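# Lift one staple stick out and set it down

## Task

Remove a single stick of staples from the staple box and leave it resting on the table with its legs pointing down, far enough from both the box's tray and its sleeve that it clearly sits apart from them.

## Robot and tools

Robot: two arms, left_arm and right_arm, each ending in a two-finger gripper. Calibrated base positions in the scene frame: left_arm (+0.014, +0.297, +0.041) m, quat_wxyz (+1.000, 0, 0, -0.018); right_arm (+0.049, -0.282, +0.024) m, quat_wxyz (+1.000, 0, 0, +0.006). A two-camera stand is fixed behind the arms. Loose objects may occasionally get nudged by outside pushes.

Frames. Scene frame: origin at table-top height, halfway between the arms' nominal bases; +z up, +x forward over the table, left_arm on the +y side (arm names do not match image left/right). Reported hand poses, velocities and targets of an arm, and poses of the camera it carries, are in that arm's own base frame. Fixed cameras and the table use the scene frame. Every motion offset is expressed along the axes of that arm's current Hand target. Gripper axes: fingers point along +z and close along y. end_effector_position marks the spot between the pads, roughly 1 cm short of the fingertips. Reported pose can be off by a few cm.

Command rows. Every movement argument is built from rows of 14 numbers, each in [-1, 1]: left_arm dx, dy, dz, rx, ry, rz, opening, then right_arm in the same seven-number order. Both arms are always included. dx..rz are offsets (not poses) from the Hand target as it stood when the action or move began; 1.0 equals 0.6 m of travel or 180 degrees of turn, and rx, ry, rz form a single rotation vector. Opening is absolute, not an offset: +1 fully open (0.094 m), -1 shut. Six zeros for an arm re-request its current Hand target; writing 0 in the opening slot means half-closed, so resend the present opening to keep a gripper unchanged.

execute_actions(actions, cameras): actions is a list of actions; each action is a table of up to 15 rows, one row per 1/30 s step, and a short table repeats its final row for the remaining steps. Within one action all rows count from that action's starting Hand target; the next action starts from the updated target, so the same offset sent again moves further. Images are returned only for an empty actions list or when cameras lists names (["all"], [] or names).

move(target, speed, blend, opening_speed, grip_force, blocking, cameras): straight-line paths toward one row or a list of up to 15 rows; every row in the list counts from the Hand targets at the move's start. speed: m/s, 0.002 to 2.9, default 0.25 (rotation up to double that in rad/s); one value or one per target. blend: corner rounding in m, 0 means stop at each waypoint. opening_speed: rate on the -1..+1 scale per second, at least 0.2; use it for gentle closing. grip_force: newtons per pad, 10 to 50, persists until changed; lower forces close slowly. Paths last at most 10 s. blocking=false returns after about 0.5 s while motion continues. The move line reports the ending (done, off_target, moving, held, fault) and limits (paced = clipped pose, held = steps withheld). Done means at rest within 10 mm and 2 degrees; neither done nor off_target tells you about contact.

wait(seconds 0 to 10): let time pass holding commands. stop(): brake a running move. zoom_image(camera, region [x0, y0, x1, y1] in pixels, max 504 by 504) on cam_head_left, cam_head_right, cam_left_wrist or cam_right_wrist, from the latest images. finished_scene(scene) ends the scene; nothing may follow it in that reply, and the stick must stay in place without the robot.

Results: end_effector_position and end_effector_quat_wxyz per arm, Hand target (the last commanded pose after clipping; next offsets count from it), Tool commands, grip_measured (opening on the -1..+1 scale, reads a few mm wide when empty and slightly narrow on a squeezed part), Joint positions (last value = opening in m), Joint torques (include gravity, offsets and noise; joints 1-3 wrap at ±28 N m), Joint velocities (may be omitted when all are at noise level), step-by-step positions for execute_actions calls, and MOTOR HOT or OVER-TEMPERATURE FAULT warnings.

Control notes: orientation commands are limited to 40 degrees away from the measured one per step. Grippers often rest a few cm short of the target from friction or load; resend the gap as an offset. A blocked arm keeps pushing until you command it back past its gripper. Joint ranges (rad): waist -2.618 to 3.054, shoulder 0 to 3.142, elbow 0 to 3.142 (straight at 2.901), wrist pitch and yaw ±1.571, wrist roll ±2.094.

Avoid: dropping the stick or releasing it while it moves; fast contact or deep pushes past a surface; anything leaving the table; the two arms, grippers or wrist cameras touching or one gripper closing on the other's fingers; strain on the wrist camera cables; paths passing near an arm's own base (go around); holding loads or reaching stretched out for long, which heats motors and can fold an arm away. Cameras: four 504x504 images, head cameras wide-angle with strong radial distortion.

Each tool is called after "Call:" as name(argument=value, ...), one argument or row to a line, values as JSON.

## Session

Call:
execute_actions(
  actions=[],
)

Call:
zoom_image(
  camera="cam_head_right",
  region=[130, 250, 330, 400],
)

Scene clock: 0.00 s.
left_arm: end_effector_position=(+0.2174, -0.1410, +0.3863) grip_measured=+1.000 end_effector_quat_wxyz=(+0.524, +0.039, +0.728, -0.440) | right_arm: end_effector_position=(+0.2731, -0.0468, +0.4124) grip_measured=+1.000 end_effector_quat_wxyz=(+0.606, -0.025, +0.794, +0.028)
Joint positions: left_arm=[-0.218 0.61 0.926 -0.391 0.534 -0.608 0.094] | right_arm=[-0.553 0.89 1.33 -0.766 -0.605 -0.174 0.094]
Joint velocities: within noise
Joint torques (N m): no reading
Heat: left arm: 26 °C; right arm: 26 °C.
Hand target: left_arm +0.2153, -0.1406, +0.3902; +0.528, +0.042, +0.725, -0.440 | right_arm +0.2708, -0.0449, +0.4130; +0.606, -0.025, +0.795, +0.030
Tool commands: left_gripper/opening=+1.0 right_gripper/opening=+1.0

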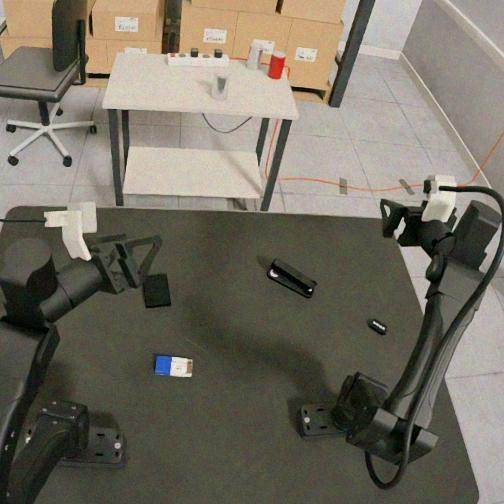

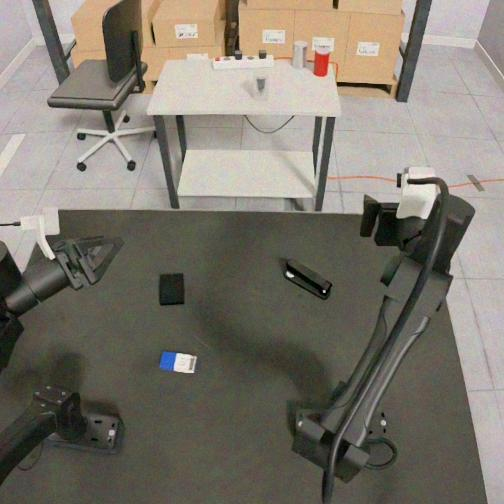

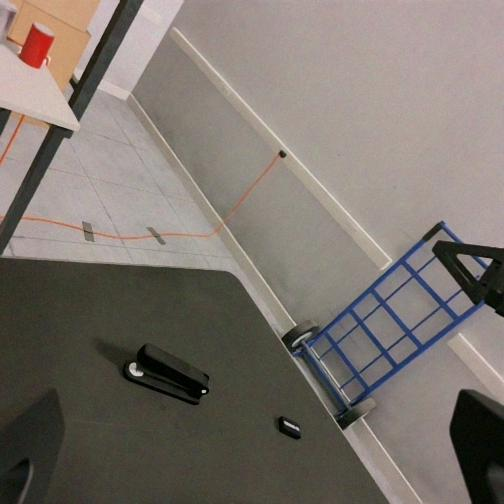

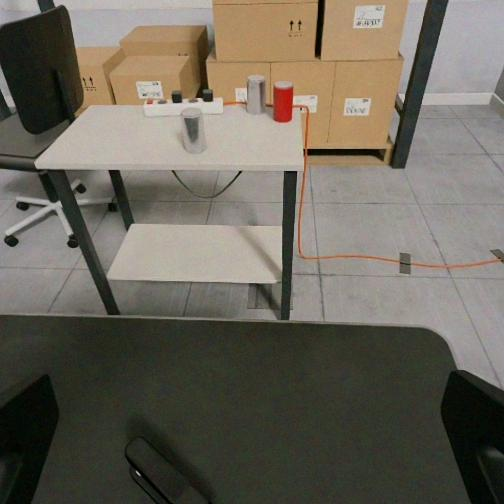

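Scaled by 2.520.

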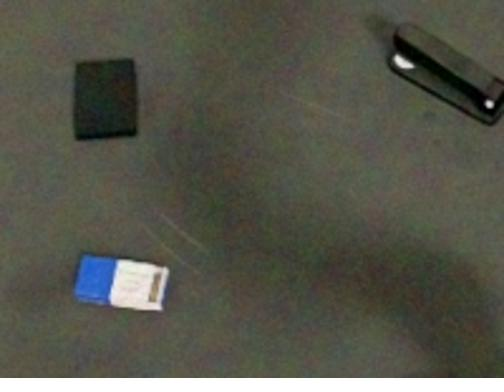

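Call:
move(
  target=[0.396,0.188,0.080,0.047,0.5173,0.365,1,0.403,0.306,0.2725,-0.519,0.083,-0.2477,1],
  speed=0.4,
  cameras=["all"],
)

Scene clock: 4.67 s.
left_arm: end_effector_position=(+0.2038, -0.1989, +0.1243) grip_measured=+1.000 end_effector_quat_wxyz=(-0.001, +0.702, +0.712, -0.003) | right_arm: end_effector_position=(+0.3477, +0.1479, +0.1418) grip_measured=+1.000 end_effector_quat_wxyz=(-0.276, +0.718, -0.529, -0.358)
Joint positions: left_arm=[-0.773 1.622 1.352 -1.304 0.006 0.783 0.094] | right_arm=[0.018 2.134 1.784 -1.561 -0.894 -2.019 0.094]
Joint torques (N m): left_arm=[-0.4 -7.21 7.09 0.03 0.04 0.11] | right_arm=[0.24 -7.13 7.49 -0.74 -0.62 -0.12]
Heat: left arm: 27 °C; right arm: 27 °C.
Hand target: left_arm +0.2052, -0.2009, +0.1300; +0.001, +0.707, +0.707, +0.000 | right_arm +0.3499, +0.1500, +0.1396; -0.273, +0.715, -0.525, -0.373
Off the commanded pose: left_arm 0.006 m, 1 deg | right_arm 0.004 m, 2 deg.
joint sent to its limit (right arm) — joint 4 (wrist pitch), lower limit. The joint targets still meet the commanded pose.
move: done

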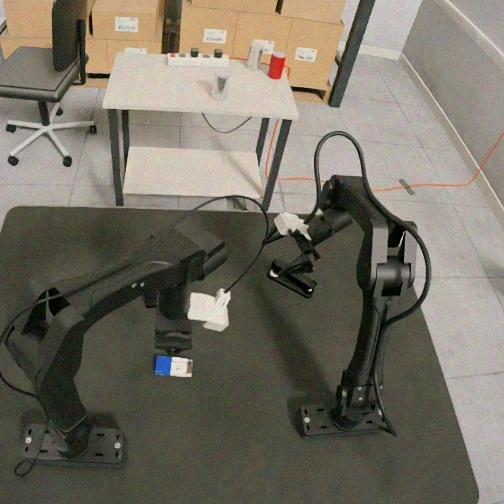

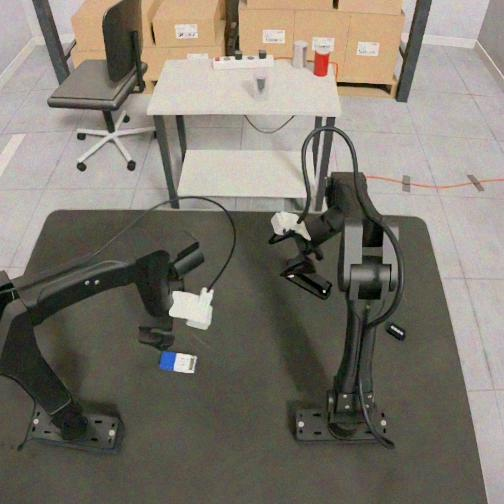

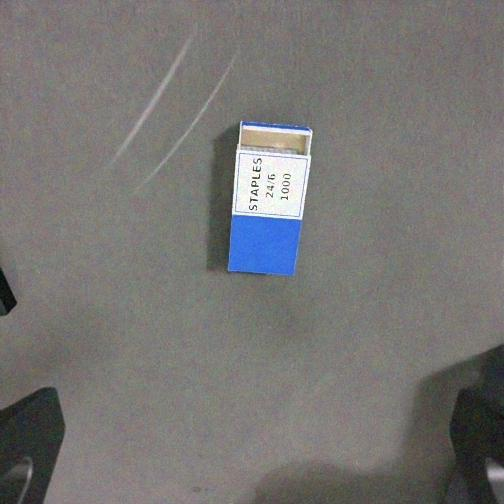

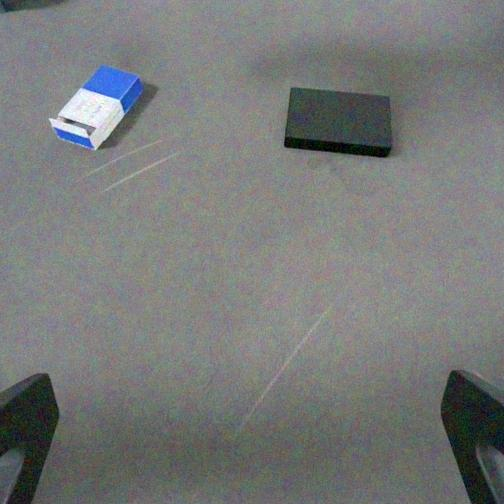

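Call:
zoom_image(
  camera="cam_left_wrist",
  region=[210, 110, 330, 290],
)

Call:
zoom_image(
  camera="cam_right_wrist",
  region=[40, 60, 160, 160],
)

Scaled by 2.800.

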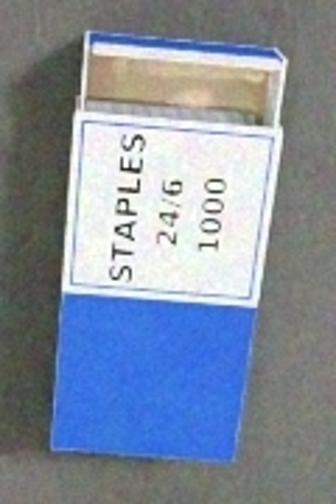

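Scaled by 4.200.

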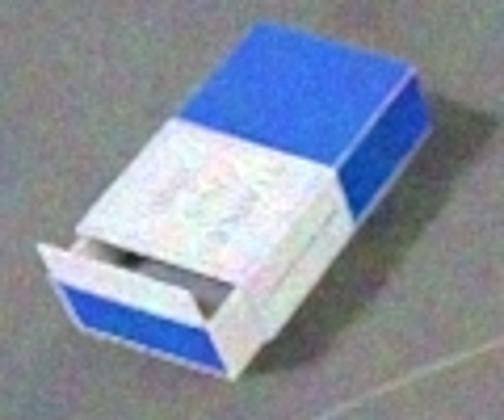

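Call:
move(
  target=[-0.0133,-0.015,0.19,0,0,0.031,0.3,0,0,0,0,0,0,1],
  speed=0.2,
  cameras=["cam_left_wrist"],
)

Scene clock: 6.53 s.
left_arm: end_effector_position=(+0.1968, -0.2079, +0.0202) grip_measured=+0.302 end_effector_quat_wxyz=(+0.000, +0.735, +0.678, -0.002) | right_arm: end_effector_position=(+0.3477, +0.1479, +0.1418) grip_measured=+1.000 end_effector_quat_wxyz=(-0.276, +0.718, -0.528, -0.358)
Joint positions: left_arm=[-0.813 1.72 1.033 -0.885 0.004 0.838 0.061] | right_arm=[0.018 2.134 1.784 -1.561 -0.894 -2.019 0.094]
Joint torques (N m): left_arm=[-0.57 -7.53 3.73 0.42 -0.01 0.08] | right_arm=[0.24 -7.2 7.53 -0.74 -0.61 -0.1]
Heat: left arm: 27 °C; right arm: 27 °C.
Hand target: left_arm +0.1961, -0.2089, +0.0159; +0.000, +0.741, +0.672, -0.001 | right_arm +0.3499, +0.1500, +0.1397; -0.273, +0.715, -0.525, -0.373
Off the commanded pose: left_arm 0.004 m, 1 deg | right_arm 0.004 m, 2 deg.
joint sent to its limit (right arm) — joint 4 (wrist pitch), lower limit. The joint targets still meet the commanded pose.
move: done
Images, in order (width x height): cam_left_wrist 504x504.

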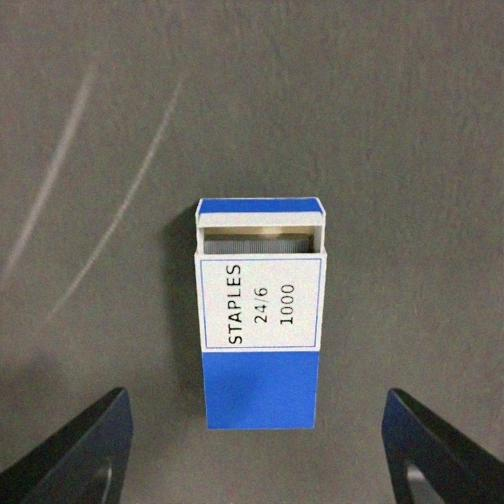

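Call:
move(
  target=[
    [0.0133,-0.0017,0.071,0,0,0,0.0,0,0,0,0,0,0,1],
    [0.0133,-0.0017,0.071,0,0,0,-0.33,0,0,0,0,0,0,1],
  ],
  speed=0.1,
  grip_force=20,
  cameras=["cam_left_wrist"],
)

Scene clock: 9.07 s.
left_arm: end_effector_position=(+0.1947, -0.2033, -0.0221) grip_measured=-0.198 end_effector_quat_wxyz=(+0.001, +0.740, +0.673, -0.002) | right_arm: end_effector_position=(+0.3477, +0.1479, +0.1418) grip_measured=+1.000 end_effector_quat_wxyz=(-0.276, +0.718, -0.528, -0.358)
Joint positions: left_arm=[-0.808 1.788 0.921 -0.702 0.004 0.857 0.038] | right_arm=[0.018 2.134 1.784 -1.561 -0.894 -2.019 0.094]
Joint torques (N m): left_arm=[0.62 -7.32 3.34 0.42 0.01 0.09] | right_arm=[0.27 -7.38 7.61 -0.78 -0.6 -0.06]
Heat: left arm: 27 °C; right arm: 27 °C.
Hand target: left_arm +0.1959, -0.2009, -0.0267; +0.000, +0.741, +0.672, +0.000 | right_arm +0.3499, +0.1500, +0.1397; -0.273, +0.715, -0.525, -0.373
Off the commanded pose: left_arm 0.005 m, 0 deg | right_arm 0.004 m, 2 deg.
joint sent to its limit (right arm) — joint 4 (wrist pitch), lower limit. The joint targets still meet the commanded pose.
grip_force (N): 20, 20
move: done
Images, in order (width x height): cam_left_wrist 504x504.

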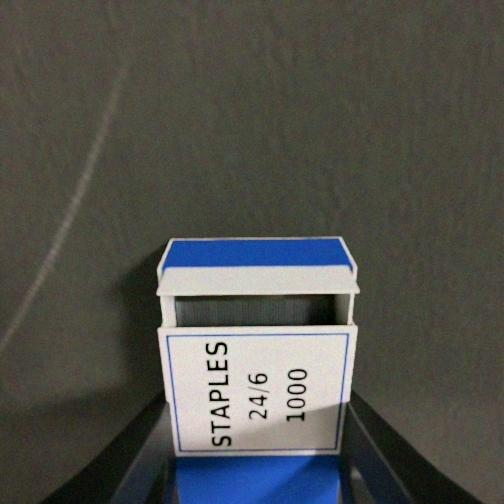

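Call:
move(
  target=[
    [0,0,-0.025,0,0,0,-0.33,0,0,0,0,0,0,1],
    [-0.002,0.217,-0.025,0,0,-0.142,-0.33,0,0,0,0,0,0,1],
  ],
  speed=[0.1,0.15],
  cameras=["all"],
)

Scene clock: 12.23 s.
left_arm: end_effector_position=(+0.3221, -0.2148, -0.0113) grip_measured=-0.202 end_effector_quat_wxyz=(+0.005, +0.579, +0.815, -0.002) | right_arm: end_effector_position=(+0.3477, +0.1479, +0.1418) grip_measured=+1.000 end_effector_quat_wxyz=(-0.276, +0.718, -0.528, -0.358)
Joint positions: left_arm=[-0.589 2.111 1.439 -0.888 0.003 0.646 0.038] | right_arm=[0.018 2.134 1.784 -1.561 -0.894 -2.019 0.094]
Joint torques (N m): left_arm=[0.34 -10.44 6.48 0.08 0.01 -0.13] | right_arm=[0.31 -7.41 7.46 -0.81 -0.61 -0.05]
Heat: left arm: 27 °C; right arm: 27 °C.
Hand target: left_arm +0.3254, -0.2147, -0.0117; +0.000, +0.574, +0.819, -0.001 | right_arm +0.3499, +0.1500, +0.1397; -0.273, +0.715, -0.525, -0.373
Off the commanded pose: left_arm 0.003 m, 1 deg | right_arm 0.004 m, 2 deg.
joint sent to its limit (right arm) — joint 4 (wrist pitch), lower limit. The joint targets still meet the commanded pose.
grip_force (N): 20, 20
move: done

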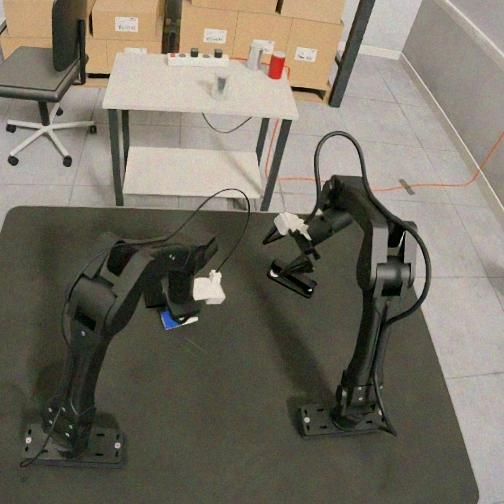

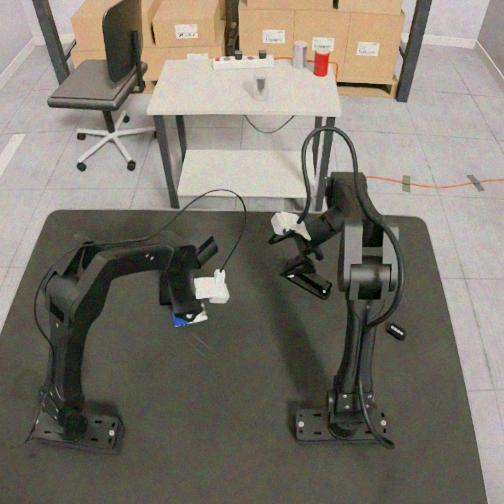

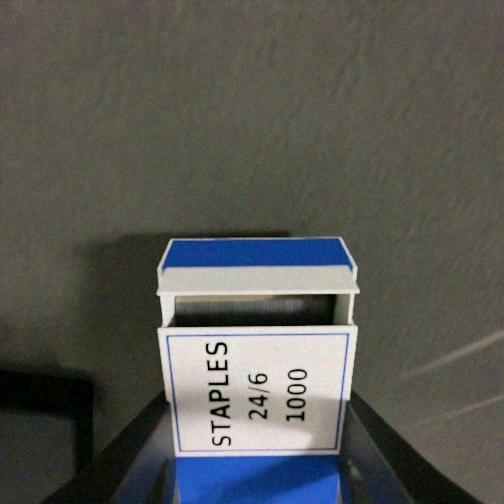

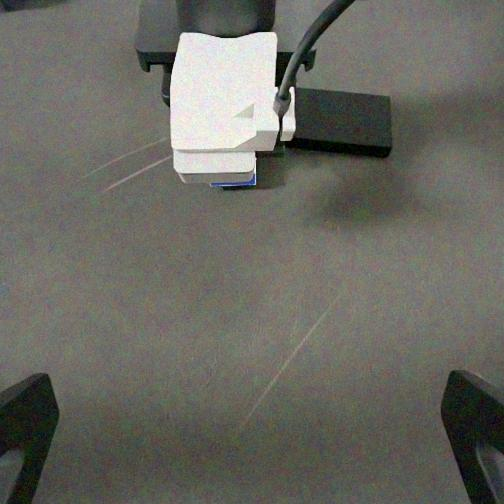

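Call:
move(
  target=[
    [0,0,0.019,0,0,0,-0.33,0,0,0,0,0,0,1],
    [0,0,0.019,0,0,0,0.1,0,0,0,0,0,0,1],
    [0,0,-0.15,0,0,0,0.1,0,0,0,0,0,0,1],
    [0.2087,-0.013,-0.12,0,-0.3056,0,0.1,0,0,0,0,0,0,1],
    [0.0935,-0.028,-0.002,0,-0.3056,0,0.1,0.005,0.04,0.254,0,0,0,1],
  ],
  speed=[0.05,0.05,0.15,0.3,0.2],
  blend=[0,0,0.02,0.02,0],
  grip_force=50,
  cameras=["cam_head_right","cam_left_wrist","cam_right_wrist"],
)

Scene clock: 18.20 s.
left_arm: end_effector_position=(+0.2953, -0.1656, -0.0062) grip_measured=+0.098 end_effector_quat_wxyz=(+0.383, +0.510, +0.725, -0.259) | right_arm: end_effector_position=(+0.2917, +0.2569, +0.0370) grip_measured=+1.000 end_effector_quat_wxyz=(-0.255, +0.717, -0.534, -0.369)
Joint positions: left_arm=[-0.116 1.807 0.509 0.312 0.815 0.851 0.052] | right_arm=[0.338 2.065 1.256 -0.745 -0.929 -1.515 0.094]
Joint torques (N m): left_arm=[-0.44 -6.24 2.39 1.19 0.34 -0.1] | right_arm=[0.16 -11.17 3.84 0.18 -0.79 0]
Heat: left arm: 27 °C; right arm: 28 °C.
Hand target: left_arm +0.2904, -0.1676, -0.0106; +0.378, +0.508, +0.727, -0.265 | right_arm +0.2901, +0.2602, +0.0498; -0.273, +0.715, -0.525, -0.373
Off the commanded pose: left_arm 0.007 m, 1 deg | right_arm 0.013 m, 2 deg.
move: off_target (right_arm)
Images, in order (width x height): cam_head_right 504x504, cam_left_wrist 504x504, cam_right_wrist 504x504.

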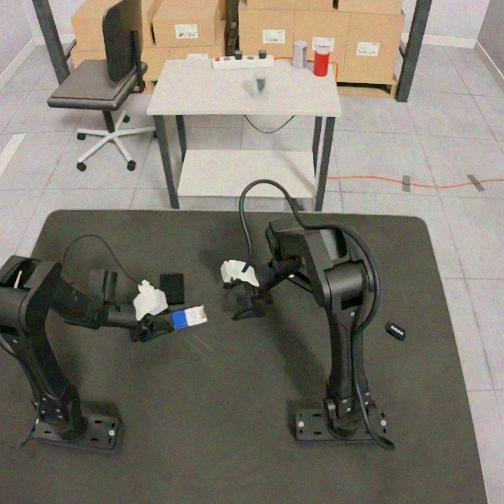

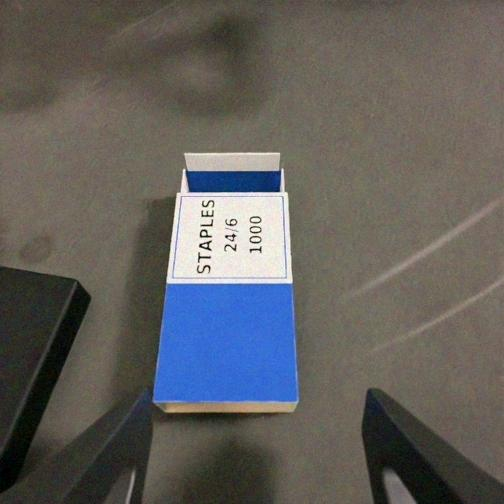

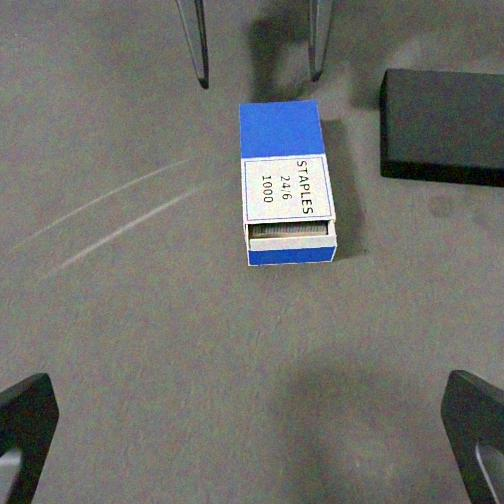

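Call:
move(
  target=[
    [0,0.013,0,0,0,0,0.1,0,0,0,0,0,0,1],
    [0.006,0.013,0.046,0,0,0,0.1,0,0,0,0,0,0,1],
    [0.006,0.013,0.046,0,0,0,-0.33,0,0,0,0,0,0,1],
  ],
  speed=0.1,
  grip_force=20,
  cameras=["cam_left_wrist","cam_right_wrist"],
)

Scene clock: 22.07 s.
left_arm: end_effector_position=(+0.3034, -0.1825, -0.0263) grip_measured=-0.328 end_effector_quat_wxyz=(+0.382, +0.510, +0.724, -0.263) | right_arm: end_effector_position=(+0.2919, +0.2570, +0.0370) grip_measured=+1.000 end_effector_quat_wxyz=(-0.255, +0.717, -0.534, -0.369)
Joint positions: left_arm=[-0.174 1.939 0.534 0.463 0.79 0.784 0.032] | right_arm=[0.338 2.065 1.256 -0.744 -0.929 -1.514 0.094]
Joint torques (N m): left_arm=[-0.5 -6.64 3.51 1.12 0.28 -0.11] | right_arm=[0.06 -11.52 3.7 0.15 -0.78 0.02]
Heat: left arm: 27 °C; right arm: 28 °C.
Hand target: left_arm +0.3048, -0.1844, -0.0293; +0.379, +0.509, +0.726, -0.265 | right_arm +0.2901, +0.2601, +0.0498; -0.273, +0.715, -0.525, -0.373
Off the commanded pose: left_arm 0.004 m, 1 deg | right_arm 0.013 m, 2 deg.
grip_force (N): 20, 20
move: off_target (right_arm)
Images, in order (width x height): cam_left_wrist 504x504, cam_right_wrist 504x504.

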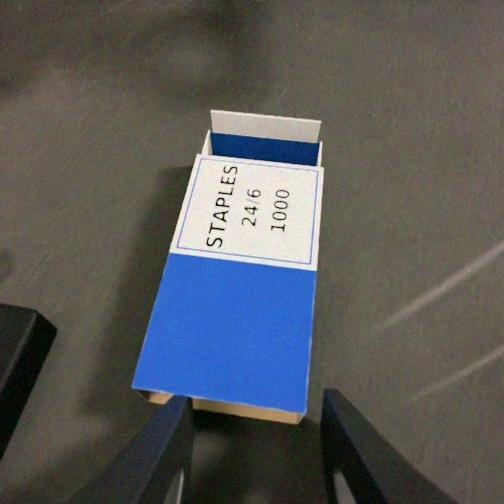

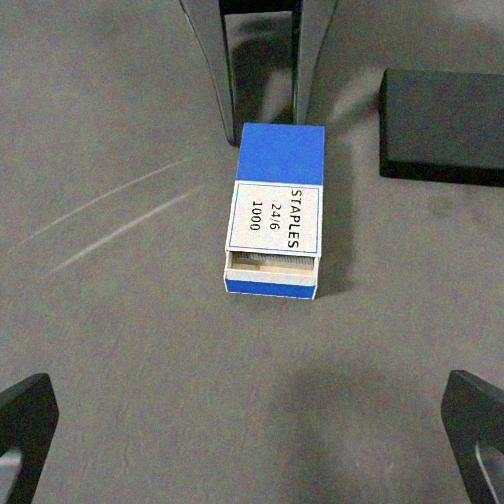

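Call:
move(
  target=[
    [0,0,0,0,0,0,0.2,0,0,0,0,0,0,1],
    [0.024,0.02,-0.04,0.0341,0,0.0239,0.2,0,0,0,0,0,0,1],
  ],
  speed=0.1,
  grip_force=50,
  cameras=["cam_left_wrist"],
)

Scene clock: 24.67 s.
left_arm: end_effector_position=(+0.3072, -0.1534, -0.0264) grip_measured=+0.198 end_effector_quat_wxyz=(+0.364, +0.556, +0.693, -0.278) | right_arm: end_effector_position=(+0.2919, +0.2570, +0.0370) grip_measured=+1.000 end_effector_quat_wxyz=(-0.255, +0.717, -0.534, -0.369)
Joint positions: left_arm=[-0.043 1.964 0.673 0.098 0.897 1.126 0.056] | right_arm=[0.338 2.065 1.256 -0.744 -0.929 -1.514 0.094]
Joint torques (N m): left_arm=[0.44 -7.16 4.26 0.53 0.53 0.1] | right_arm=[0.01 -11.17 3.71 0.16 -0.82 0.03]
Heat: left arm: 27 °C; right arm: 28 °C.
Hand target: left_arm +0.3065, -0.1540, -0.0274; +0.360, +0.555, +0.692, -0.289 | right_arm +0.2901, +0.2601, +0.0498; -0.273, +0.715, -0.525, -0.373
Off the commanded pose: left_arm 0.001 m, 1 deg | right_arm 0.013 m, 2 deg.
move: off_target (right_arm)
Images, in order (width x height): cam_left_wrist 504x504.

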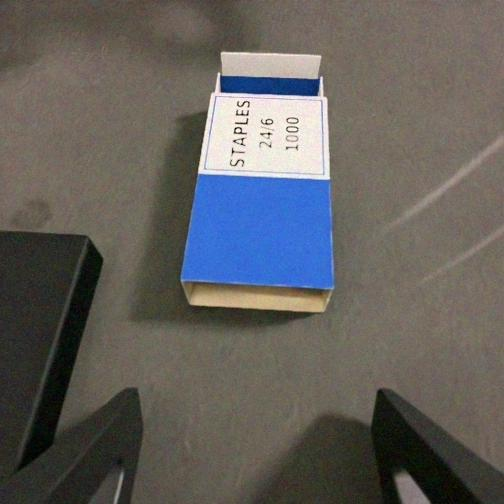

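Call:
move(
  target=[
    [-0.045,-0.002,0.06,0.0114,0,0.008,0.2,0,0,0,0,0,0,1],
  ],
  speed=0.08,
  cameras=["cam_left_wrist"],
)

Scene clock: 26.10 s.
left_arm: end_effector_position=(+0.3096, -0.1955, -0.0256) grip_measured=+0.198 end_effector_quat_wxyz=(+0.350, +0.570, +0.681, -0.297) | right_arm: end_effector_position=(+0.2919, +0.2570, +0.0370) grip_measured=+1.000 end_effector_quat_wxyz=(-0.255, +0.717, -0.534, -0.369)
Joint positions: left_arm=[-0.179 1.999 0.726 0.152 0.873 1.003 0.056] | right_arm=[0.338 2.065 1.256 -0.744 -0.929 -1.514 0.094]
Joint torques (N m): left_arm=[-0.27 -7.68 4.44 1 0.38 -0.1] | right_arm=[0.16 -11.26 3.9 0.14 -0.84 0.02]
Heat: left arm: 27 °C; right arm: 28 °C.
Hand target: left_arm +0.3151, -0.1982, -0.0258; +0.354, +0.570, +0.679, -0.297 | right_arm +0.2901, +0.2601, +0.0498; -0.273, +0.715, -0.525, -0.373
Off the commanded pose: left_arm 0.006 m, 1 deg | right_arm 0.013 m, 2 deg.
move: off_target (right_arm)
Images, in order (width x height): cam_left_wrist 504x504.

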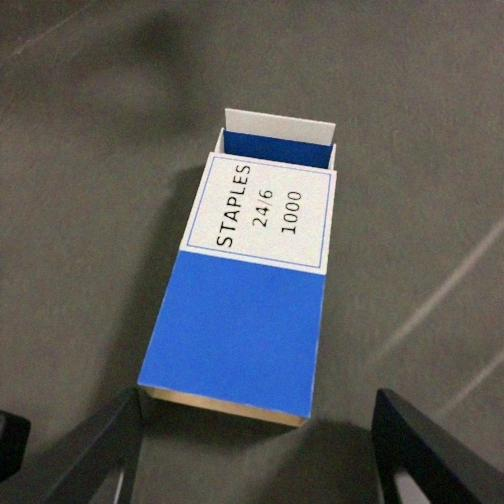

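Call:
move(
  target=[
    [0.021,0.0,-0.031,0,0,0,0.3,0,0,0,0,0,0,1],
    [0.021,0.03,-0.031,0.0228,0,0.016,0.3,0,0,0,0,0,0,1],
  ],
  speed=0.1,
  cameras=["cam_left_wrist"],
)

Scene clock: 28.47 s.
left_arm: end_effector_position=(+0.3281, -0.1726, -0.0259) grip_measured=+0.298 end_effector_quat_wxyz=(+0.341, +0.602, +0.656, -0.301) | right_arm: end_effector_position=(+0.2919, +0.2570, +0.0370) grip_measured=+1.000 end_effector_quat_wxyz=(-0.255, +0.717, -0.534, -0.369)
Joint positions: left_arm=[-0.091 2.068 0.893 -0.133 0.917 1.264 0.061] | right_arm=[0.338 2.065 1.256 -0.744 -0.929 -1.514 0.094]
Joint torques (N m): left_arm=[0.49 -8.54 4.88 0.4 0.56 0.1] | right_arm=[-0.05 -11.38 3.9 0.19 -0.8 0]
Heat: left arm: 27 °C; right arm: 28 °C.
Hand target: left_arm +0.3289, -0.1729, -0.0255; +0.341, +0.599, +0.654, -0.312 | right_arm +0.2901, +0.2601, +0.0498; -0.273, +0.715, -0.525, -0.373
Off the commanded pose: left_arm 0.001 m, 1 deg | right_arm 0.013 m, 2 deg.
move: off_target (right_arm)
Images, in order (width x height): cam_left_wrist 504x504.

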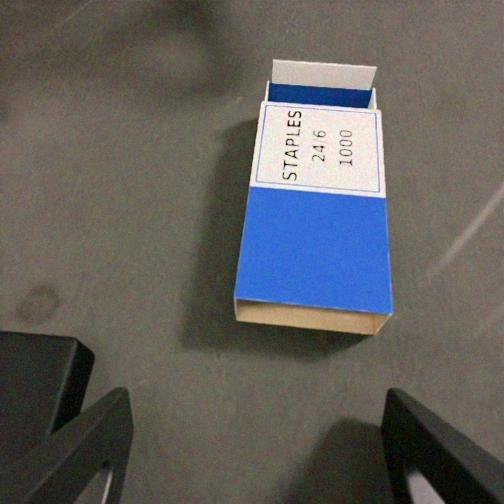

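Call:
move(
  target=[
    [0.0,-0.0125,0,0.0182,0,0.0128,0.3,0,0,0,0,0,0,1],
    [-0.037,-0.0125,0.053,0.0182,0,0.0128,0.3,0,0,0,0,0,0,1],
  ],
  speed=0.08,
  cameras=["cam_left_wrist"],
)

Scene clock: 30.93 s.
left_arm: end_effector_position=(+0.3213, -0.2098, -0.0242) grip_measured=+0.298 end_effector_quat_wxyz=(+0.326, +0.623, +0.634, -0.322) | right_arm: end_effector_position=(+0.2919, +0.2570, +0.0370) grip_measured=+1.000 end_effector_quat_wxyz=(-0.255, +0.717, -0.534, -0.369)
Joint positions: left_arm=[-0.198 2.092 0.937 -0.128 0.921 1.213 0.061] | right_arm=[0.338 2.065 1.256 -0.744 -0.929 -1.514 0.094]
Joint torques (N m): left_arm=[-0.23 -8.92 4.26 0.79 0.45 -0.1] | right_arm=[0.28 -11.43 3.9 0.13 -0.81 0]
Heat: left arm: 27 °C; right arm: 28 °C.
Hand target: left_arm +0.3247, -0.2123, -0.0256; +0.330, +0.622, +0.632, -0.324 | right_arm +0.2901, +0.2601, +0.0498; -0.273, +0.715, -0.525, -0.373
Off the commanded pose: left_arm 0.004 m, 1 deg | right_arm 0.013 m, 2 deg.
move: off_target (right_arm)
Images, in order (width x height): cam_left_wrist 504x504.

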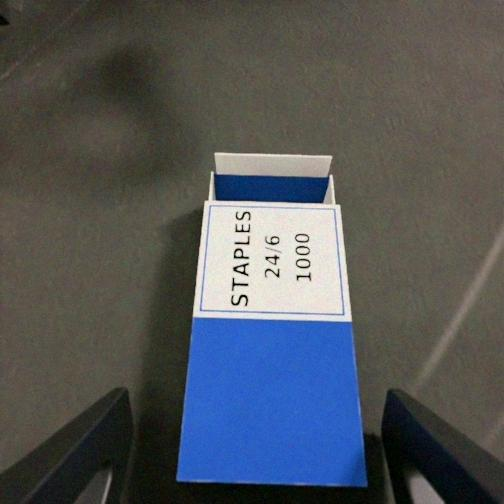

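Call:
move(
  target=[
    [0,0,0,0,0,0,-0.05,0,0,0,0,0,0,1],
    [0,0,0,0,0,0,-0.33,0,0,0,0,0,0,1],
  ],
  speed=0.08,
  grip_force=20,
  cameras=["cam_left_wrist","cam_right_wrist"],
)

Call:
zoom_image(
  camera="cam_right_wrist",
  region=[190, 200, 310, 320],
)

Scene clock: 33.47 s.
left_arm: end_effector_position=(+0.3215, -0.2098, -0.0242) grip_measured=-0.192 end_effector_quat_wxyz=(+0.326, +0.623, +0.634, -0.322) | right_arm: end_effector_position=(+0.2919, +0.2570, +0.0370) grip_measured=+1.000 end_effector_quat_wxyz=(-0.255, +0.717, -0.534, -0.369)
Joint positions: left_arm=[-0.198 2.092 0.937 -0.127 0.921 1.211 0.038] | right_arm=[0.338 2.065 1.256 -0.744 -0.929 -1.514 0.094]
Joint torques (N m): left_arm=[-0.09 -9.06 4.26 0.79 0.48 -0.13] | right_arm=[-0.01 -11.44 3.95 0.13 -0.83 -0.03]
Heat: left arm: 27 °C; right arm: 28 °C.
Hand target: left_arm +0.3247, -0.2122, -0.0256; +0.330, +0.622, +0.632, -0.324 | right_arm +0.2901, +0.2601, +0.0498; -0.273, +0.715, -0.525, -0.373
Off the commanded pose: left_arm 0.004 m, 1 deg | right_arm 0.013 m, 2 deg.
grip_force (N): 20, 20
move: off_target (right_arm)
Images, in order (width x height): cam_left_wrist 504x504, cam_right_wrist 504x504.

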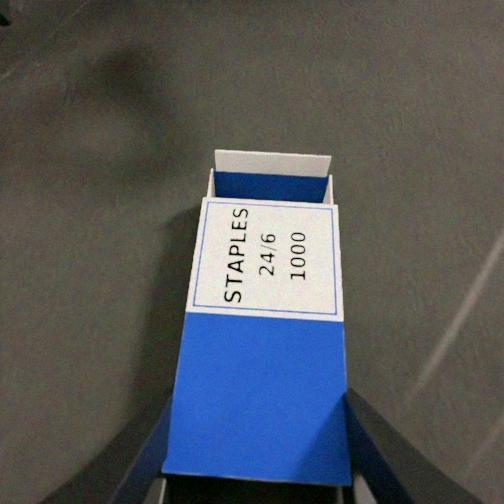

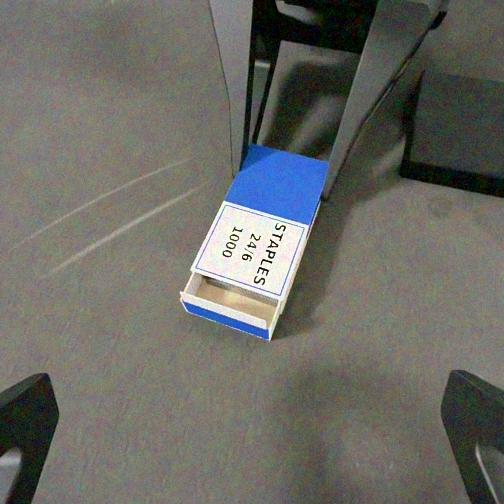

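Scaled by 4.200.

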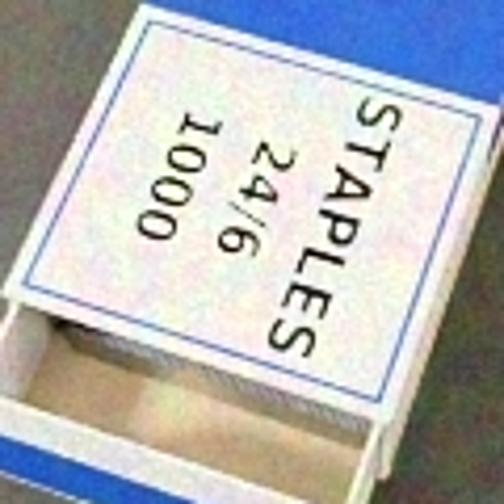

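Call:
move(
  target=[0,0,0,0,0,0,-0.33,0.0223,0.0293,0.0493,0.091,0,0.0638,0.25],
  speed=0.12,
  cameras=["cam_head_right","cam_left_wrist","cam_right_wrist"],
)

Scene clock: 36.90 s.
left_arm: end_effector_position=(+0.3215, -0.2098, -0.0242) grip_measured=-0.194 end_effector_quat_wxyz=(+0.326, +0.623, +0.634, -0.322) | right_arm: end_effector_position=(+0.2718, +0.2682, +0.0135) grip_measured=+0.251 end_effector_quat_wxyz=(-0.323, +0.610, -0.650, -0.318)
Joint positions: left_arm=[-0.198 2.092 0.937 -0.127 0.921 1.211 0.038] | right_arm=[0.428 1.852 0.741 0.095 -0.805 -0.836 0.059]
Joint torques (N m): left_arm=[-0.25 -8.87 4.27 0.76 0.49 -0.1] | right_arm=[0.64 -8.84 3.47 1.07 -0.54 0.06]
Heat: left arm: 27 °C; right arm: 29 °C.
Hand target: left_arm +0.3247, -0.2122, -0.0256; +0.330, +0.622, +0.632, -0.324 | right_arm +0.2683, +0.2707, +0.0220; -0.333, +0.613, -0.641, -0.320
Off the commanded pose: left_arm 0.004 m, 1 deg | right_arm 0.009 m, 2 deg.
grip_force (N): 20, 20
move: done
Images, in order (width x height): cam_head_right 504x504, cam_left_wrist 504x504, cam_right_wrist 504x504.

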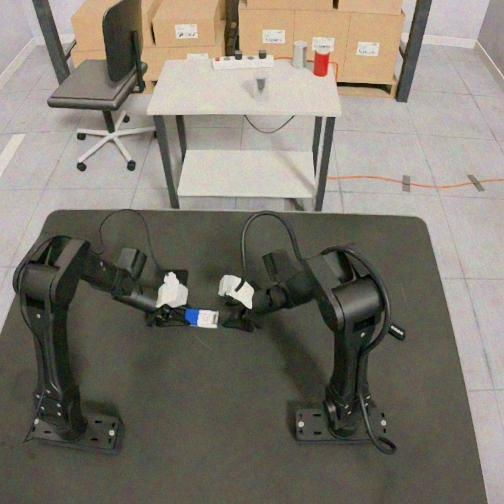

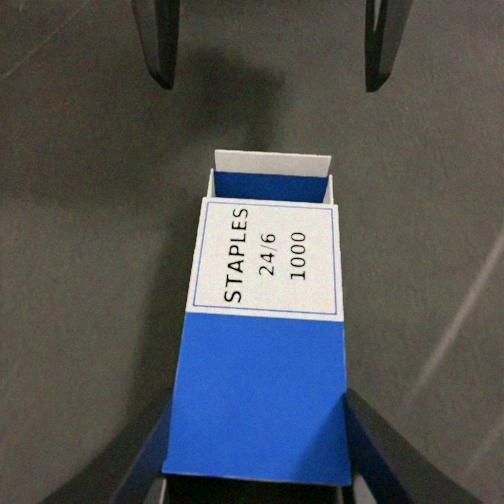

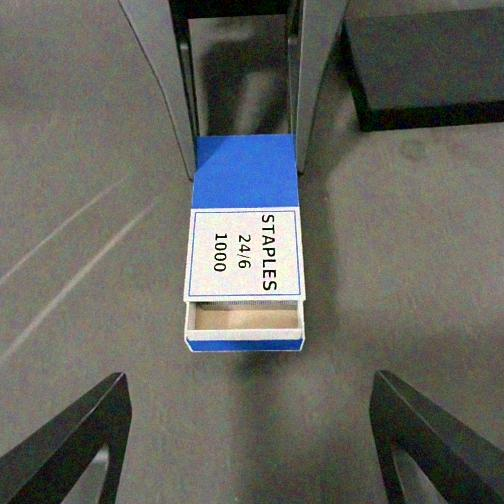

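Call:
move(
  target=[0,0,0,0,0,0,-0.33,0.0148,0.0033,0.056,0,0,0,0.25],
  speed=0.08,
  cameras=["cam_left_wrist","cam_right_wrist"],
)

Scene clock: 38.43 s.
left_arm: end_effector_position=(+0.3215, -0.2098, -0.0242) grip_measured=-0.194 end_effector_quat_wxyz=(+0.326, +0.623, +0.634, -0.322) | right_arm: end_effector_position=(+0.2749, +0.2936, +0.0061) grip_measured=+0.251 end_effector_quat_wxyz=(-0.346, +0.614, -0.638, -0.312)
Joint positions: left_arm=[-0.198 2.092 0.937 -0.127 0.921 1.211 0.038] | right_arm=[0.499 1.916 0.737 0.274 -0.767 -0.756 0.059]
Joint torques (N m): left_arm=[-0.18 -8.94 4.26 0.78 0.46 -0.12] | right_arm=[0.53 -5 3.56 1.17 -0.42 0.06]
Heat: left arm: 27 °C; right arm: 29 °C.
Hand target: left_arm +0.3247, -0.2122, -0.0256; +0.330, +0.622, +0.632, -0.324 | right_arm +0.2672, +0.2933, -0.0046; -0.333, +0.613, -0.641, -0.320
Off the commanded pose: left_arm 0.004 m, 1 deg | right_arm 0.013 m, 2 deg.
grip_force (N): 20, 20
move: off_target (right_arm)
Images, in order (width x height): cam_left_wrist 504x504, cam_right_wrist 504x504.

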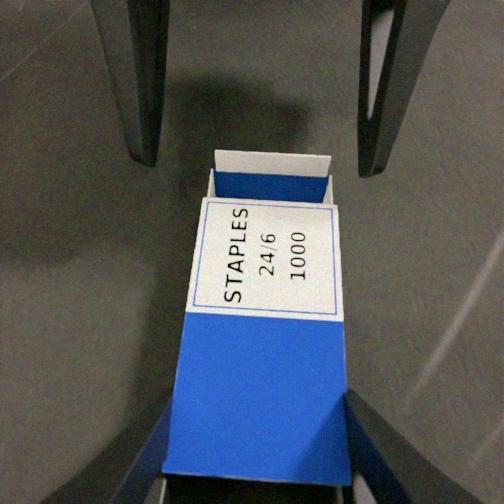

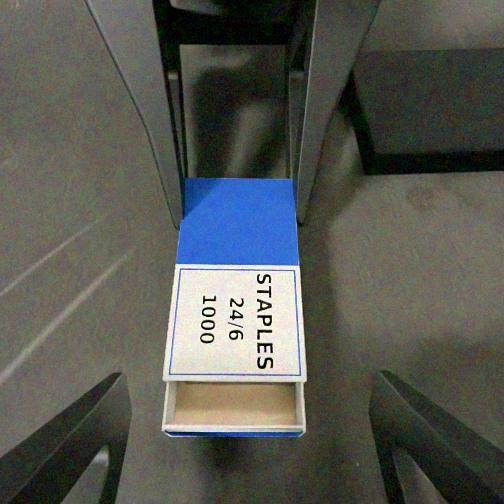

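Call:
move(
  target=[0,0,0,0,0,0,-0.33,0.0283,0.008,0.0149,0,0,0,0.15],
  speed=0.06,
  cameras=["cam_left_wrist","cam_right_wrist"],
)

Scene clock: 39.67 s.
left_arm: end_effector_position=(+0.3215, -0.2098, -0.0242) grip_measured=-0.194 end_effector_quat_wxyz=(+0.326, +0.623, +0.634, -0.322) | right_arm: end_effector_position=(+0.2716, +0.2916, -0.0119) grip_measured=+0.151 end_effector_quat_wxyz=(-0.348, +0.613, -0.637, -0.311)
Joint positions: left_arm=[-0.198 2.092 0.937 -0.127 0.921 1.211 0.038] | right_arm=[0.499 1.976 0.705 0.371 -0.767 -0.755 0.054]
Joint torques (N m): left_arm=[-0.09 -8.9 4.19 0.76 0.45 -0.13] | right_arm=[0.62 -4.83 2.82 1.19 -0.44 0.04]
Heat: left arm: 27 °C; right arm: 29 °C.
Hand target: left_arm +0.3247, -0.2122, -0.0256; +0.330, +0.622, +0.632, -0.324 | right_arm +0.2622, +0.2910, -0.0237; -0.333, +0.613, -0.641, -0.320
Off the commanded pose: left_arm 0.004 m, 1 deg | right_arm 0.015 m, 2 deg.
grip_force (N): 20, 20
move: off_target (right_arm)
Images, in order (width x height): cam_left_wrist 504x504, cam_right_wrist 504x504.

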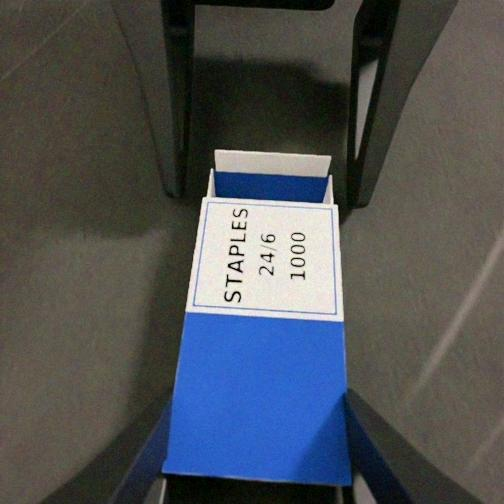

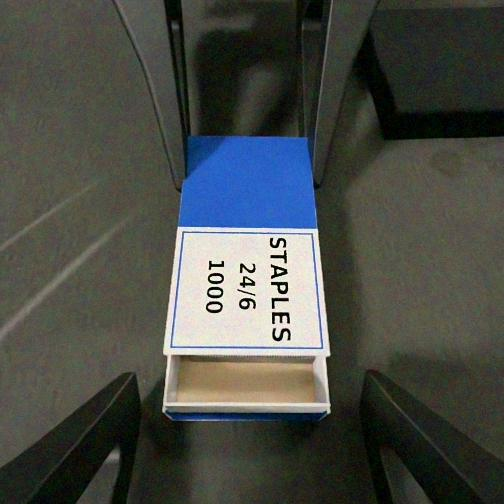

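Call:
move(
  target=[
    [0,0,0,0,0,0,-0.33,0,0,0,0,0,0,-0.42],
    [0,0,0,0,0,0,-0.33,0.0497,0,-0.071,0,0,0,-0.42],
  ],
  speed=0.05,
  grip_force=[20,18],
  cameras=["cam_left_wrist","cam_right_wrist"],
)

Scene clock: 43.13 s.
left_arm: end_effector_position=(+0.3235, -0.2106, -0.0232) grip_measured=-0.195 end_effector_quat_wxyz=(+0.331, +0.623, +0.632, -0.320) | right_arm: end_effector_position=(+0.2708, +0.2512, -0.0134) grip_measured=-0.234 end_effector_quat_wxyz=(-0.363, +0.617, -0.620, -0.320)
Joint positions: left_arm=[-0.198 2.092 0.937 -0.114 0.923 1.207 0.038] | right_arm=[0.358 1.96 0.647 0.321 -0.883 -0.928 0.036]
Joint torques (N m): left_arm=[-0.12 -8.91 4.26 0.71 0.46 -0.07] | right_arm=[-1.14 -7.65 1.69 0.28 -0.2 -0.22]
Heat: left arm: 27 °C; right arm: 28 °C.
Hand target: left_arm +0.3248, -0.2122, -0.0256; +0.330, +0.622, +0.632, -0.324 | right_arm +0.2599, +0.2391, -0.0237; -0.333, +0.613, -0.641, -0.320
Off the commanded pose: left_arm 0.003 m, 1 deg | right_arm 0.019 m, 4 deg.
grip_force (N): 20, 18
move: off_target (right_arm)
Images, in order (width x height): cam_left_wrist 504x504, cam_right_wrist 504x504.

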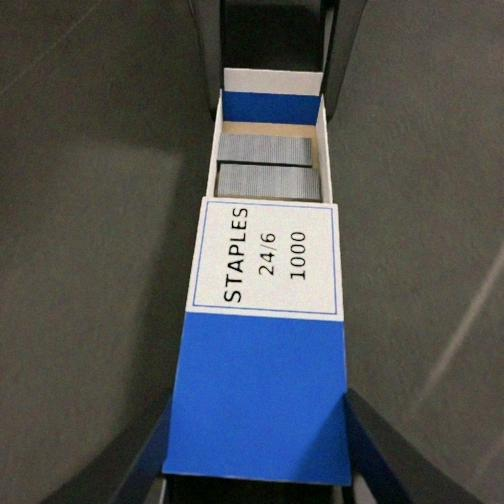

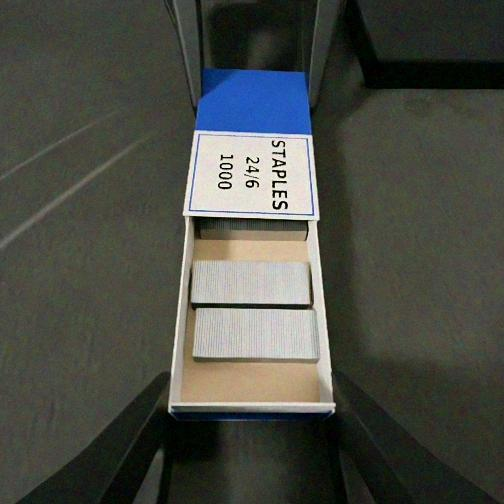

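Call:
zoom_image(
  camera="cam_right_wrist",
  region=[165, 205, 345, 425],
)

Call:
zoom_image(
  camera="cam_left_wrist",
  region=[200, 60, 340, 220],
)

Scaled by 2.291.

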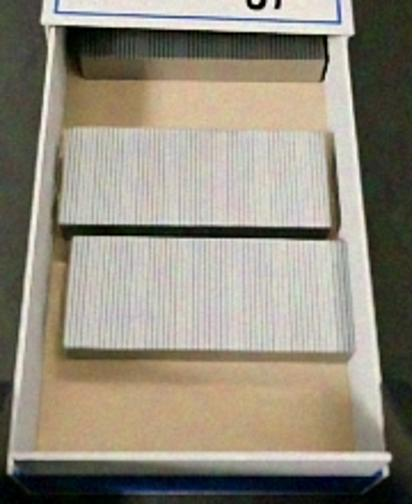

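Scaled by 3.150.

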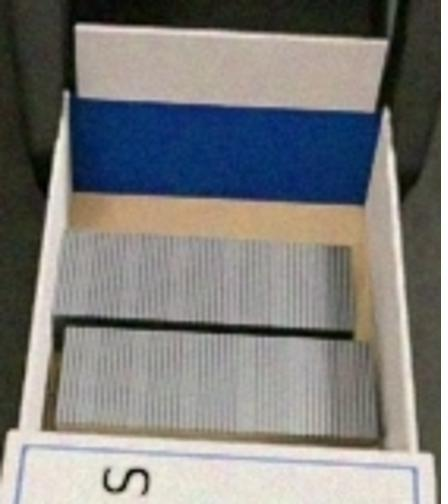

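Call:
move(
  target=[
    [0,0,0,0,0,0,-0.33,-0.011,0,0.0157,0,0,0,-0.42],
    [0,0,0,0,0,0,-0.33,-0.011,0,0.0157,0,0,0,0.15],
    [0,0,0,0,0,0,0.1,-0.011,0,-0.0676,0,0,0,0.15],
    [0,0,-0.25,0,0,0,0.1,-0.15,0,-0.1,0,0,0,0.15],
    [0,0,-0.25,0,0,0,0.1,-0.157,-0.0115,-0.0198,0.2428,0.2355,0.465,-0.99],
  ],
  speed=[0.05,0.05,0.1,0.15,0.25],
  grip_force=50,
  cameras=["cam_head_right","cam_left_wrist","cam_right_wrist"],
)

Call:
zoom_image(
  camera="cam_right_wrist",
  region=[150, 150, 400, 400],
)

Scene clock: 54.40 s.
left_arm: end_effector_position=(+0.3190, -0.0891, +0.0543) grip_measured=+0.098 end_effector_quat_wxyz=(+0.324, +0.620, +0.637, -0.324) | right_arm: end_effector_position=(+0.2681, +0.2818, +0.0659) grip_measured=-0.988 end_effector_quat_wxyz=(+0.003, +0.036, +0.999, +0.014)
Joint positions: left_arm=[0.178 1.978 1.177 -0.996 0.934 1.835 0.052] | right_arm=[0.801 2.016 1.615 -1.144 -0.014 0.873 0.001]
Joint torques (N m): left_arm=[0.01 -10.03 5.67 -0.3 0.48 0.1] | right_arm=[0.61 -6.71 8.39 -0.14 0.14 0.06]
Heat: left arm: 27 °C; right arm: 29 °C.
Hand target: left_arm +0.3227, -0.0893, +0.0604; +0.330, +0.622, +0.632, -0.324 | right_arm +0.2690, +0.2830, +0.0603; +0.000, +0.036, +0.999, +0.000
Off the commanded pose: left_arm 0.007 m, 1 deg | right_arm 0.006 m, 2 deg.
move: done; target 2's new opening was sent with right_arm's hand 0.014 m and 4 deg from that target
Images, in order (width x height): cam_head_right 504x504, cam_left_wrist 504x504, cam_right_wrist 504x504.

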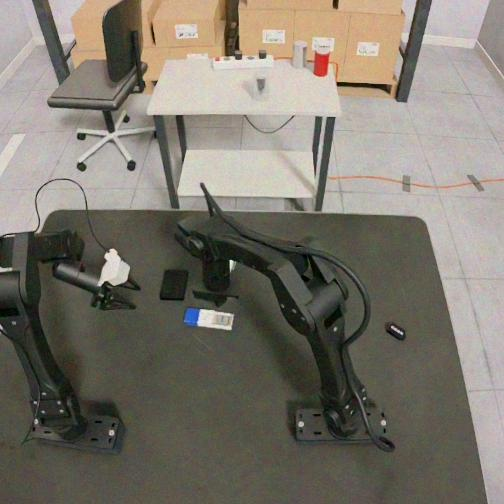

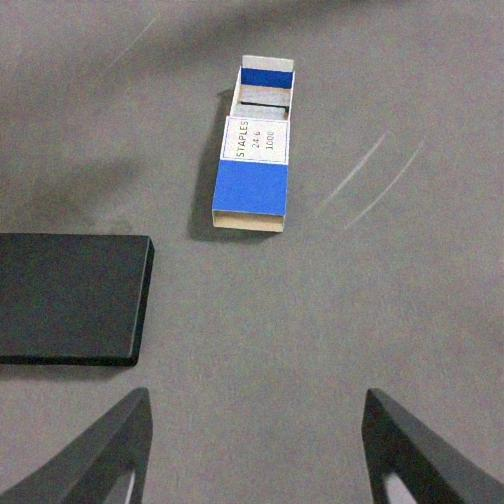

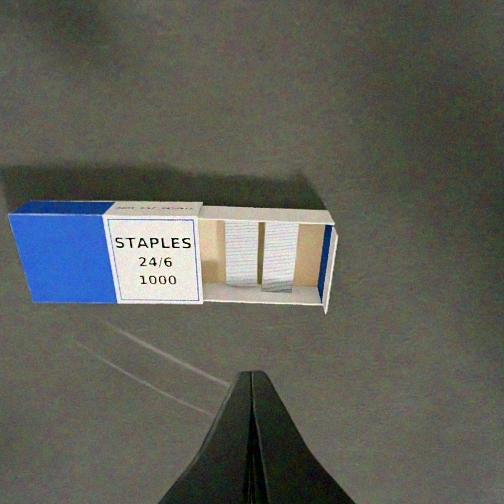

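Scaled by 2.016.

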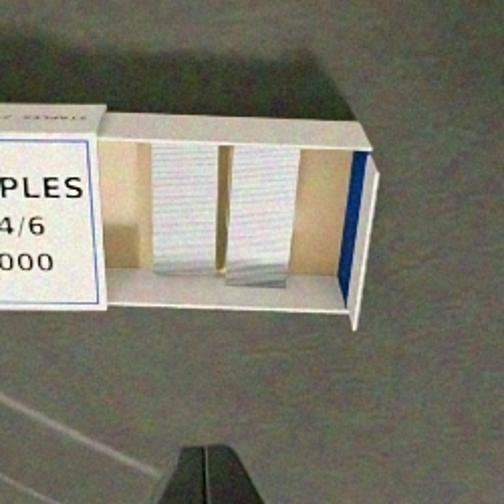

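Call:
move(
  target=[0,0,0,0,0,0,0.1,0.011,0.0072,0.095,0,0,0.0135,-0.99],
  speed=0.15,
  cameras=["cam_right_wrist"],
)

Call:
zoom_image(
  camera="cam_right_wrist",
  region=[150, 250, 400, 500],
)

Scene clock: 55.83 s.
left_arm: end_effector_position=(+0.3190, -0.0891, +0.0543) grip_measured=+0.098 end_effector_quat_wxyz=(+0.324, +0.620, +0.637, -0.324) | right_arm: end_effector_position=(+0.2642, +0.2896, +0.0153) grip_measured=-0.988 end_effector_quat_wxyz=(+0.002, +0.057, +0.998, +0.013)
Joint positions: left_arm=[0.178 1.978 1.177 -0.996 0.934 1.835 0.052] | right_arm=[0.822 2.079 1.502 -0.971 -0.014 0.936 0.001]
Joint torques (N m): left_arm=[-0.03 -9.88 5.64 -0.31 0.46 0.09] | right_arm=[0.61 -7.32 5.12 0.16 0.16 0.07]
Heat: left arm: 27 °C; right arm: 29 °C.
Hand target: left_arm +0.3227, -0.0893, +0.0604; +0.330, +0.622, +0.632, -0.324 | right_arm +0.2628, +0.2878, +0.0033; +0.000, +0.057, +0.998, +0.000
Off the commanded pose: left_arm 0.007 m, 1 deg | right_arm 0.012 m, 2 deg.
move: off_target (right_arm)
Images, in order (width x height): cam_right_wrist 504x504.

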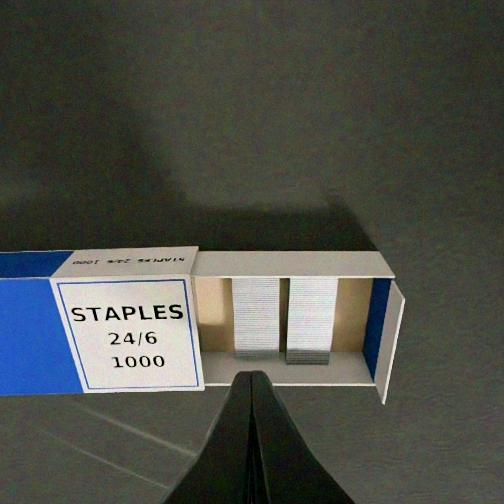

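Scaled by 2.016.

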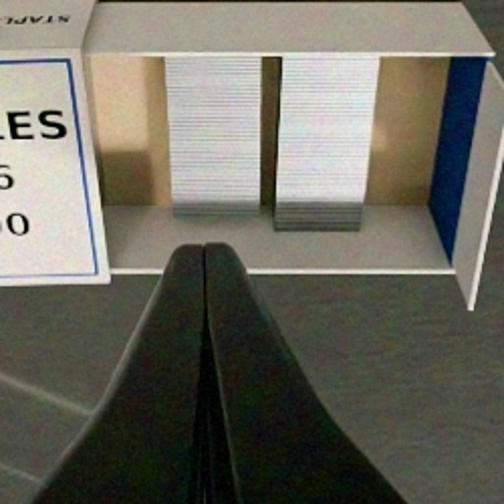

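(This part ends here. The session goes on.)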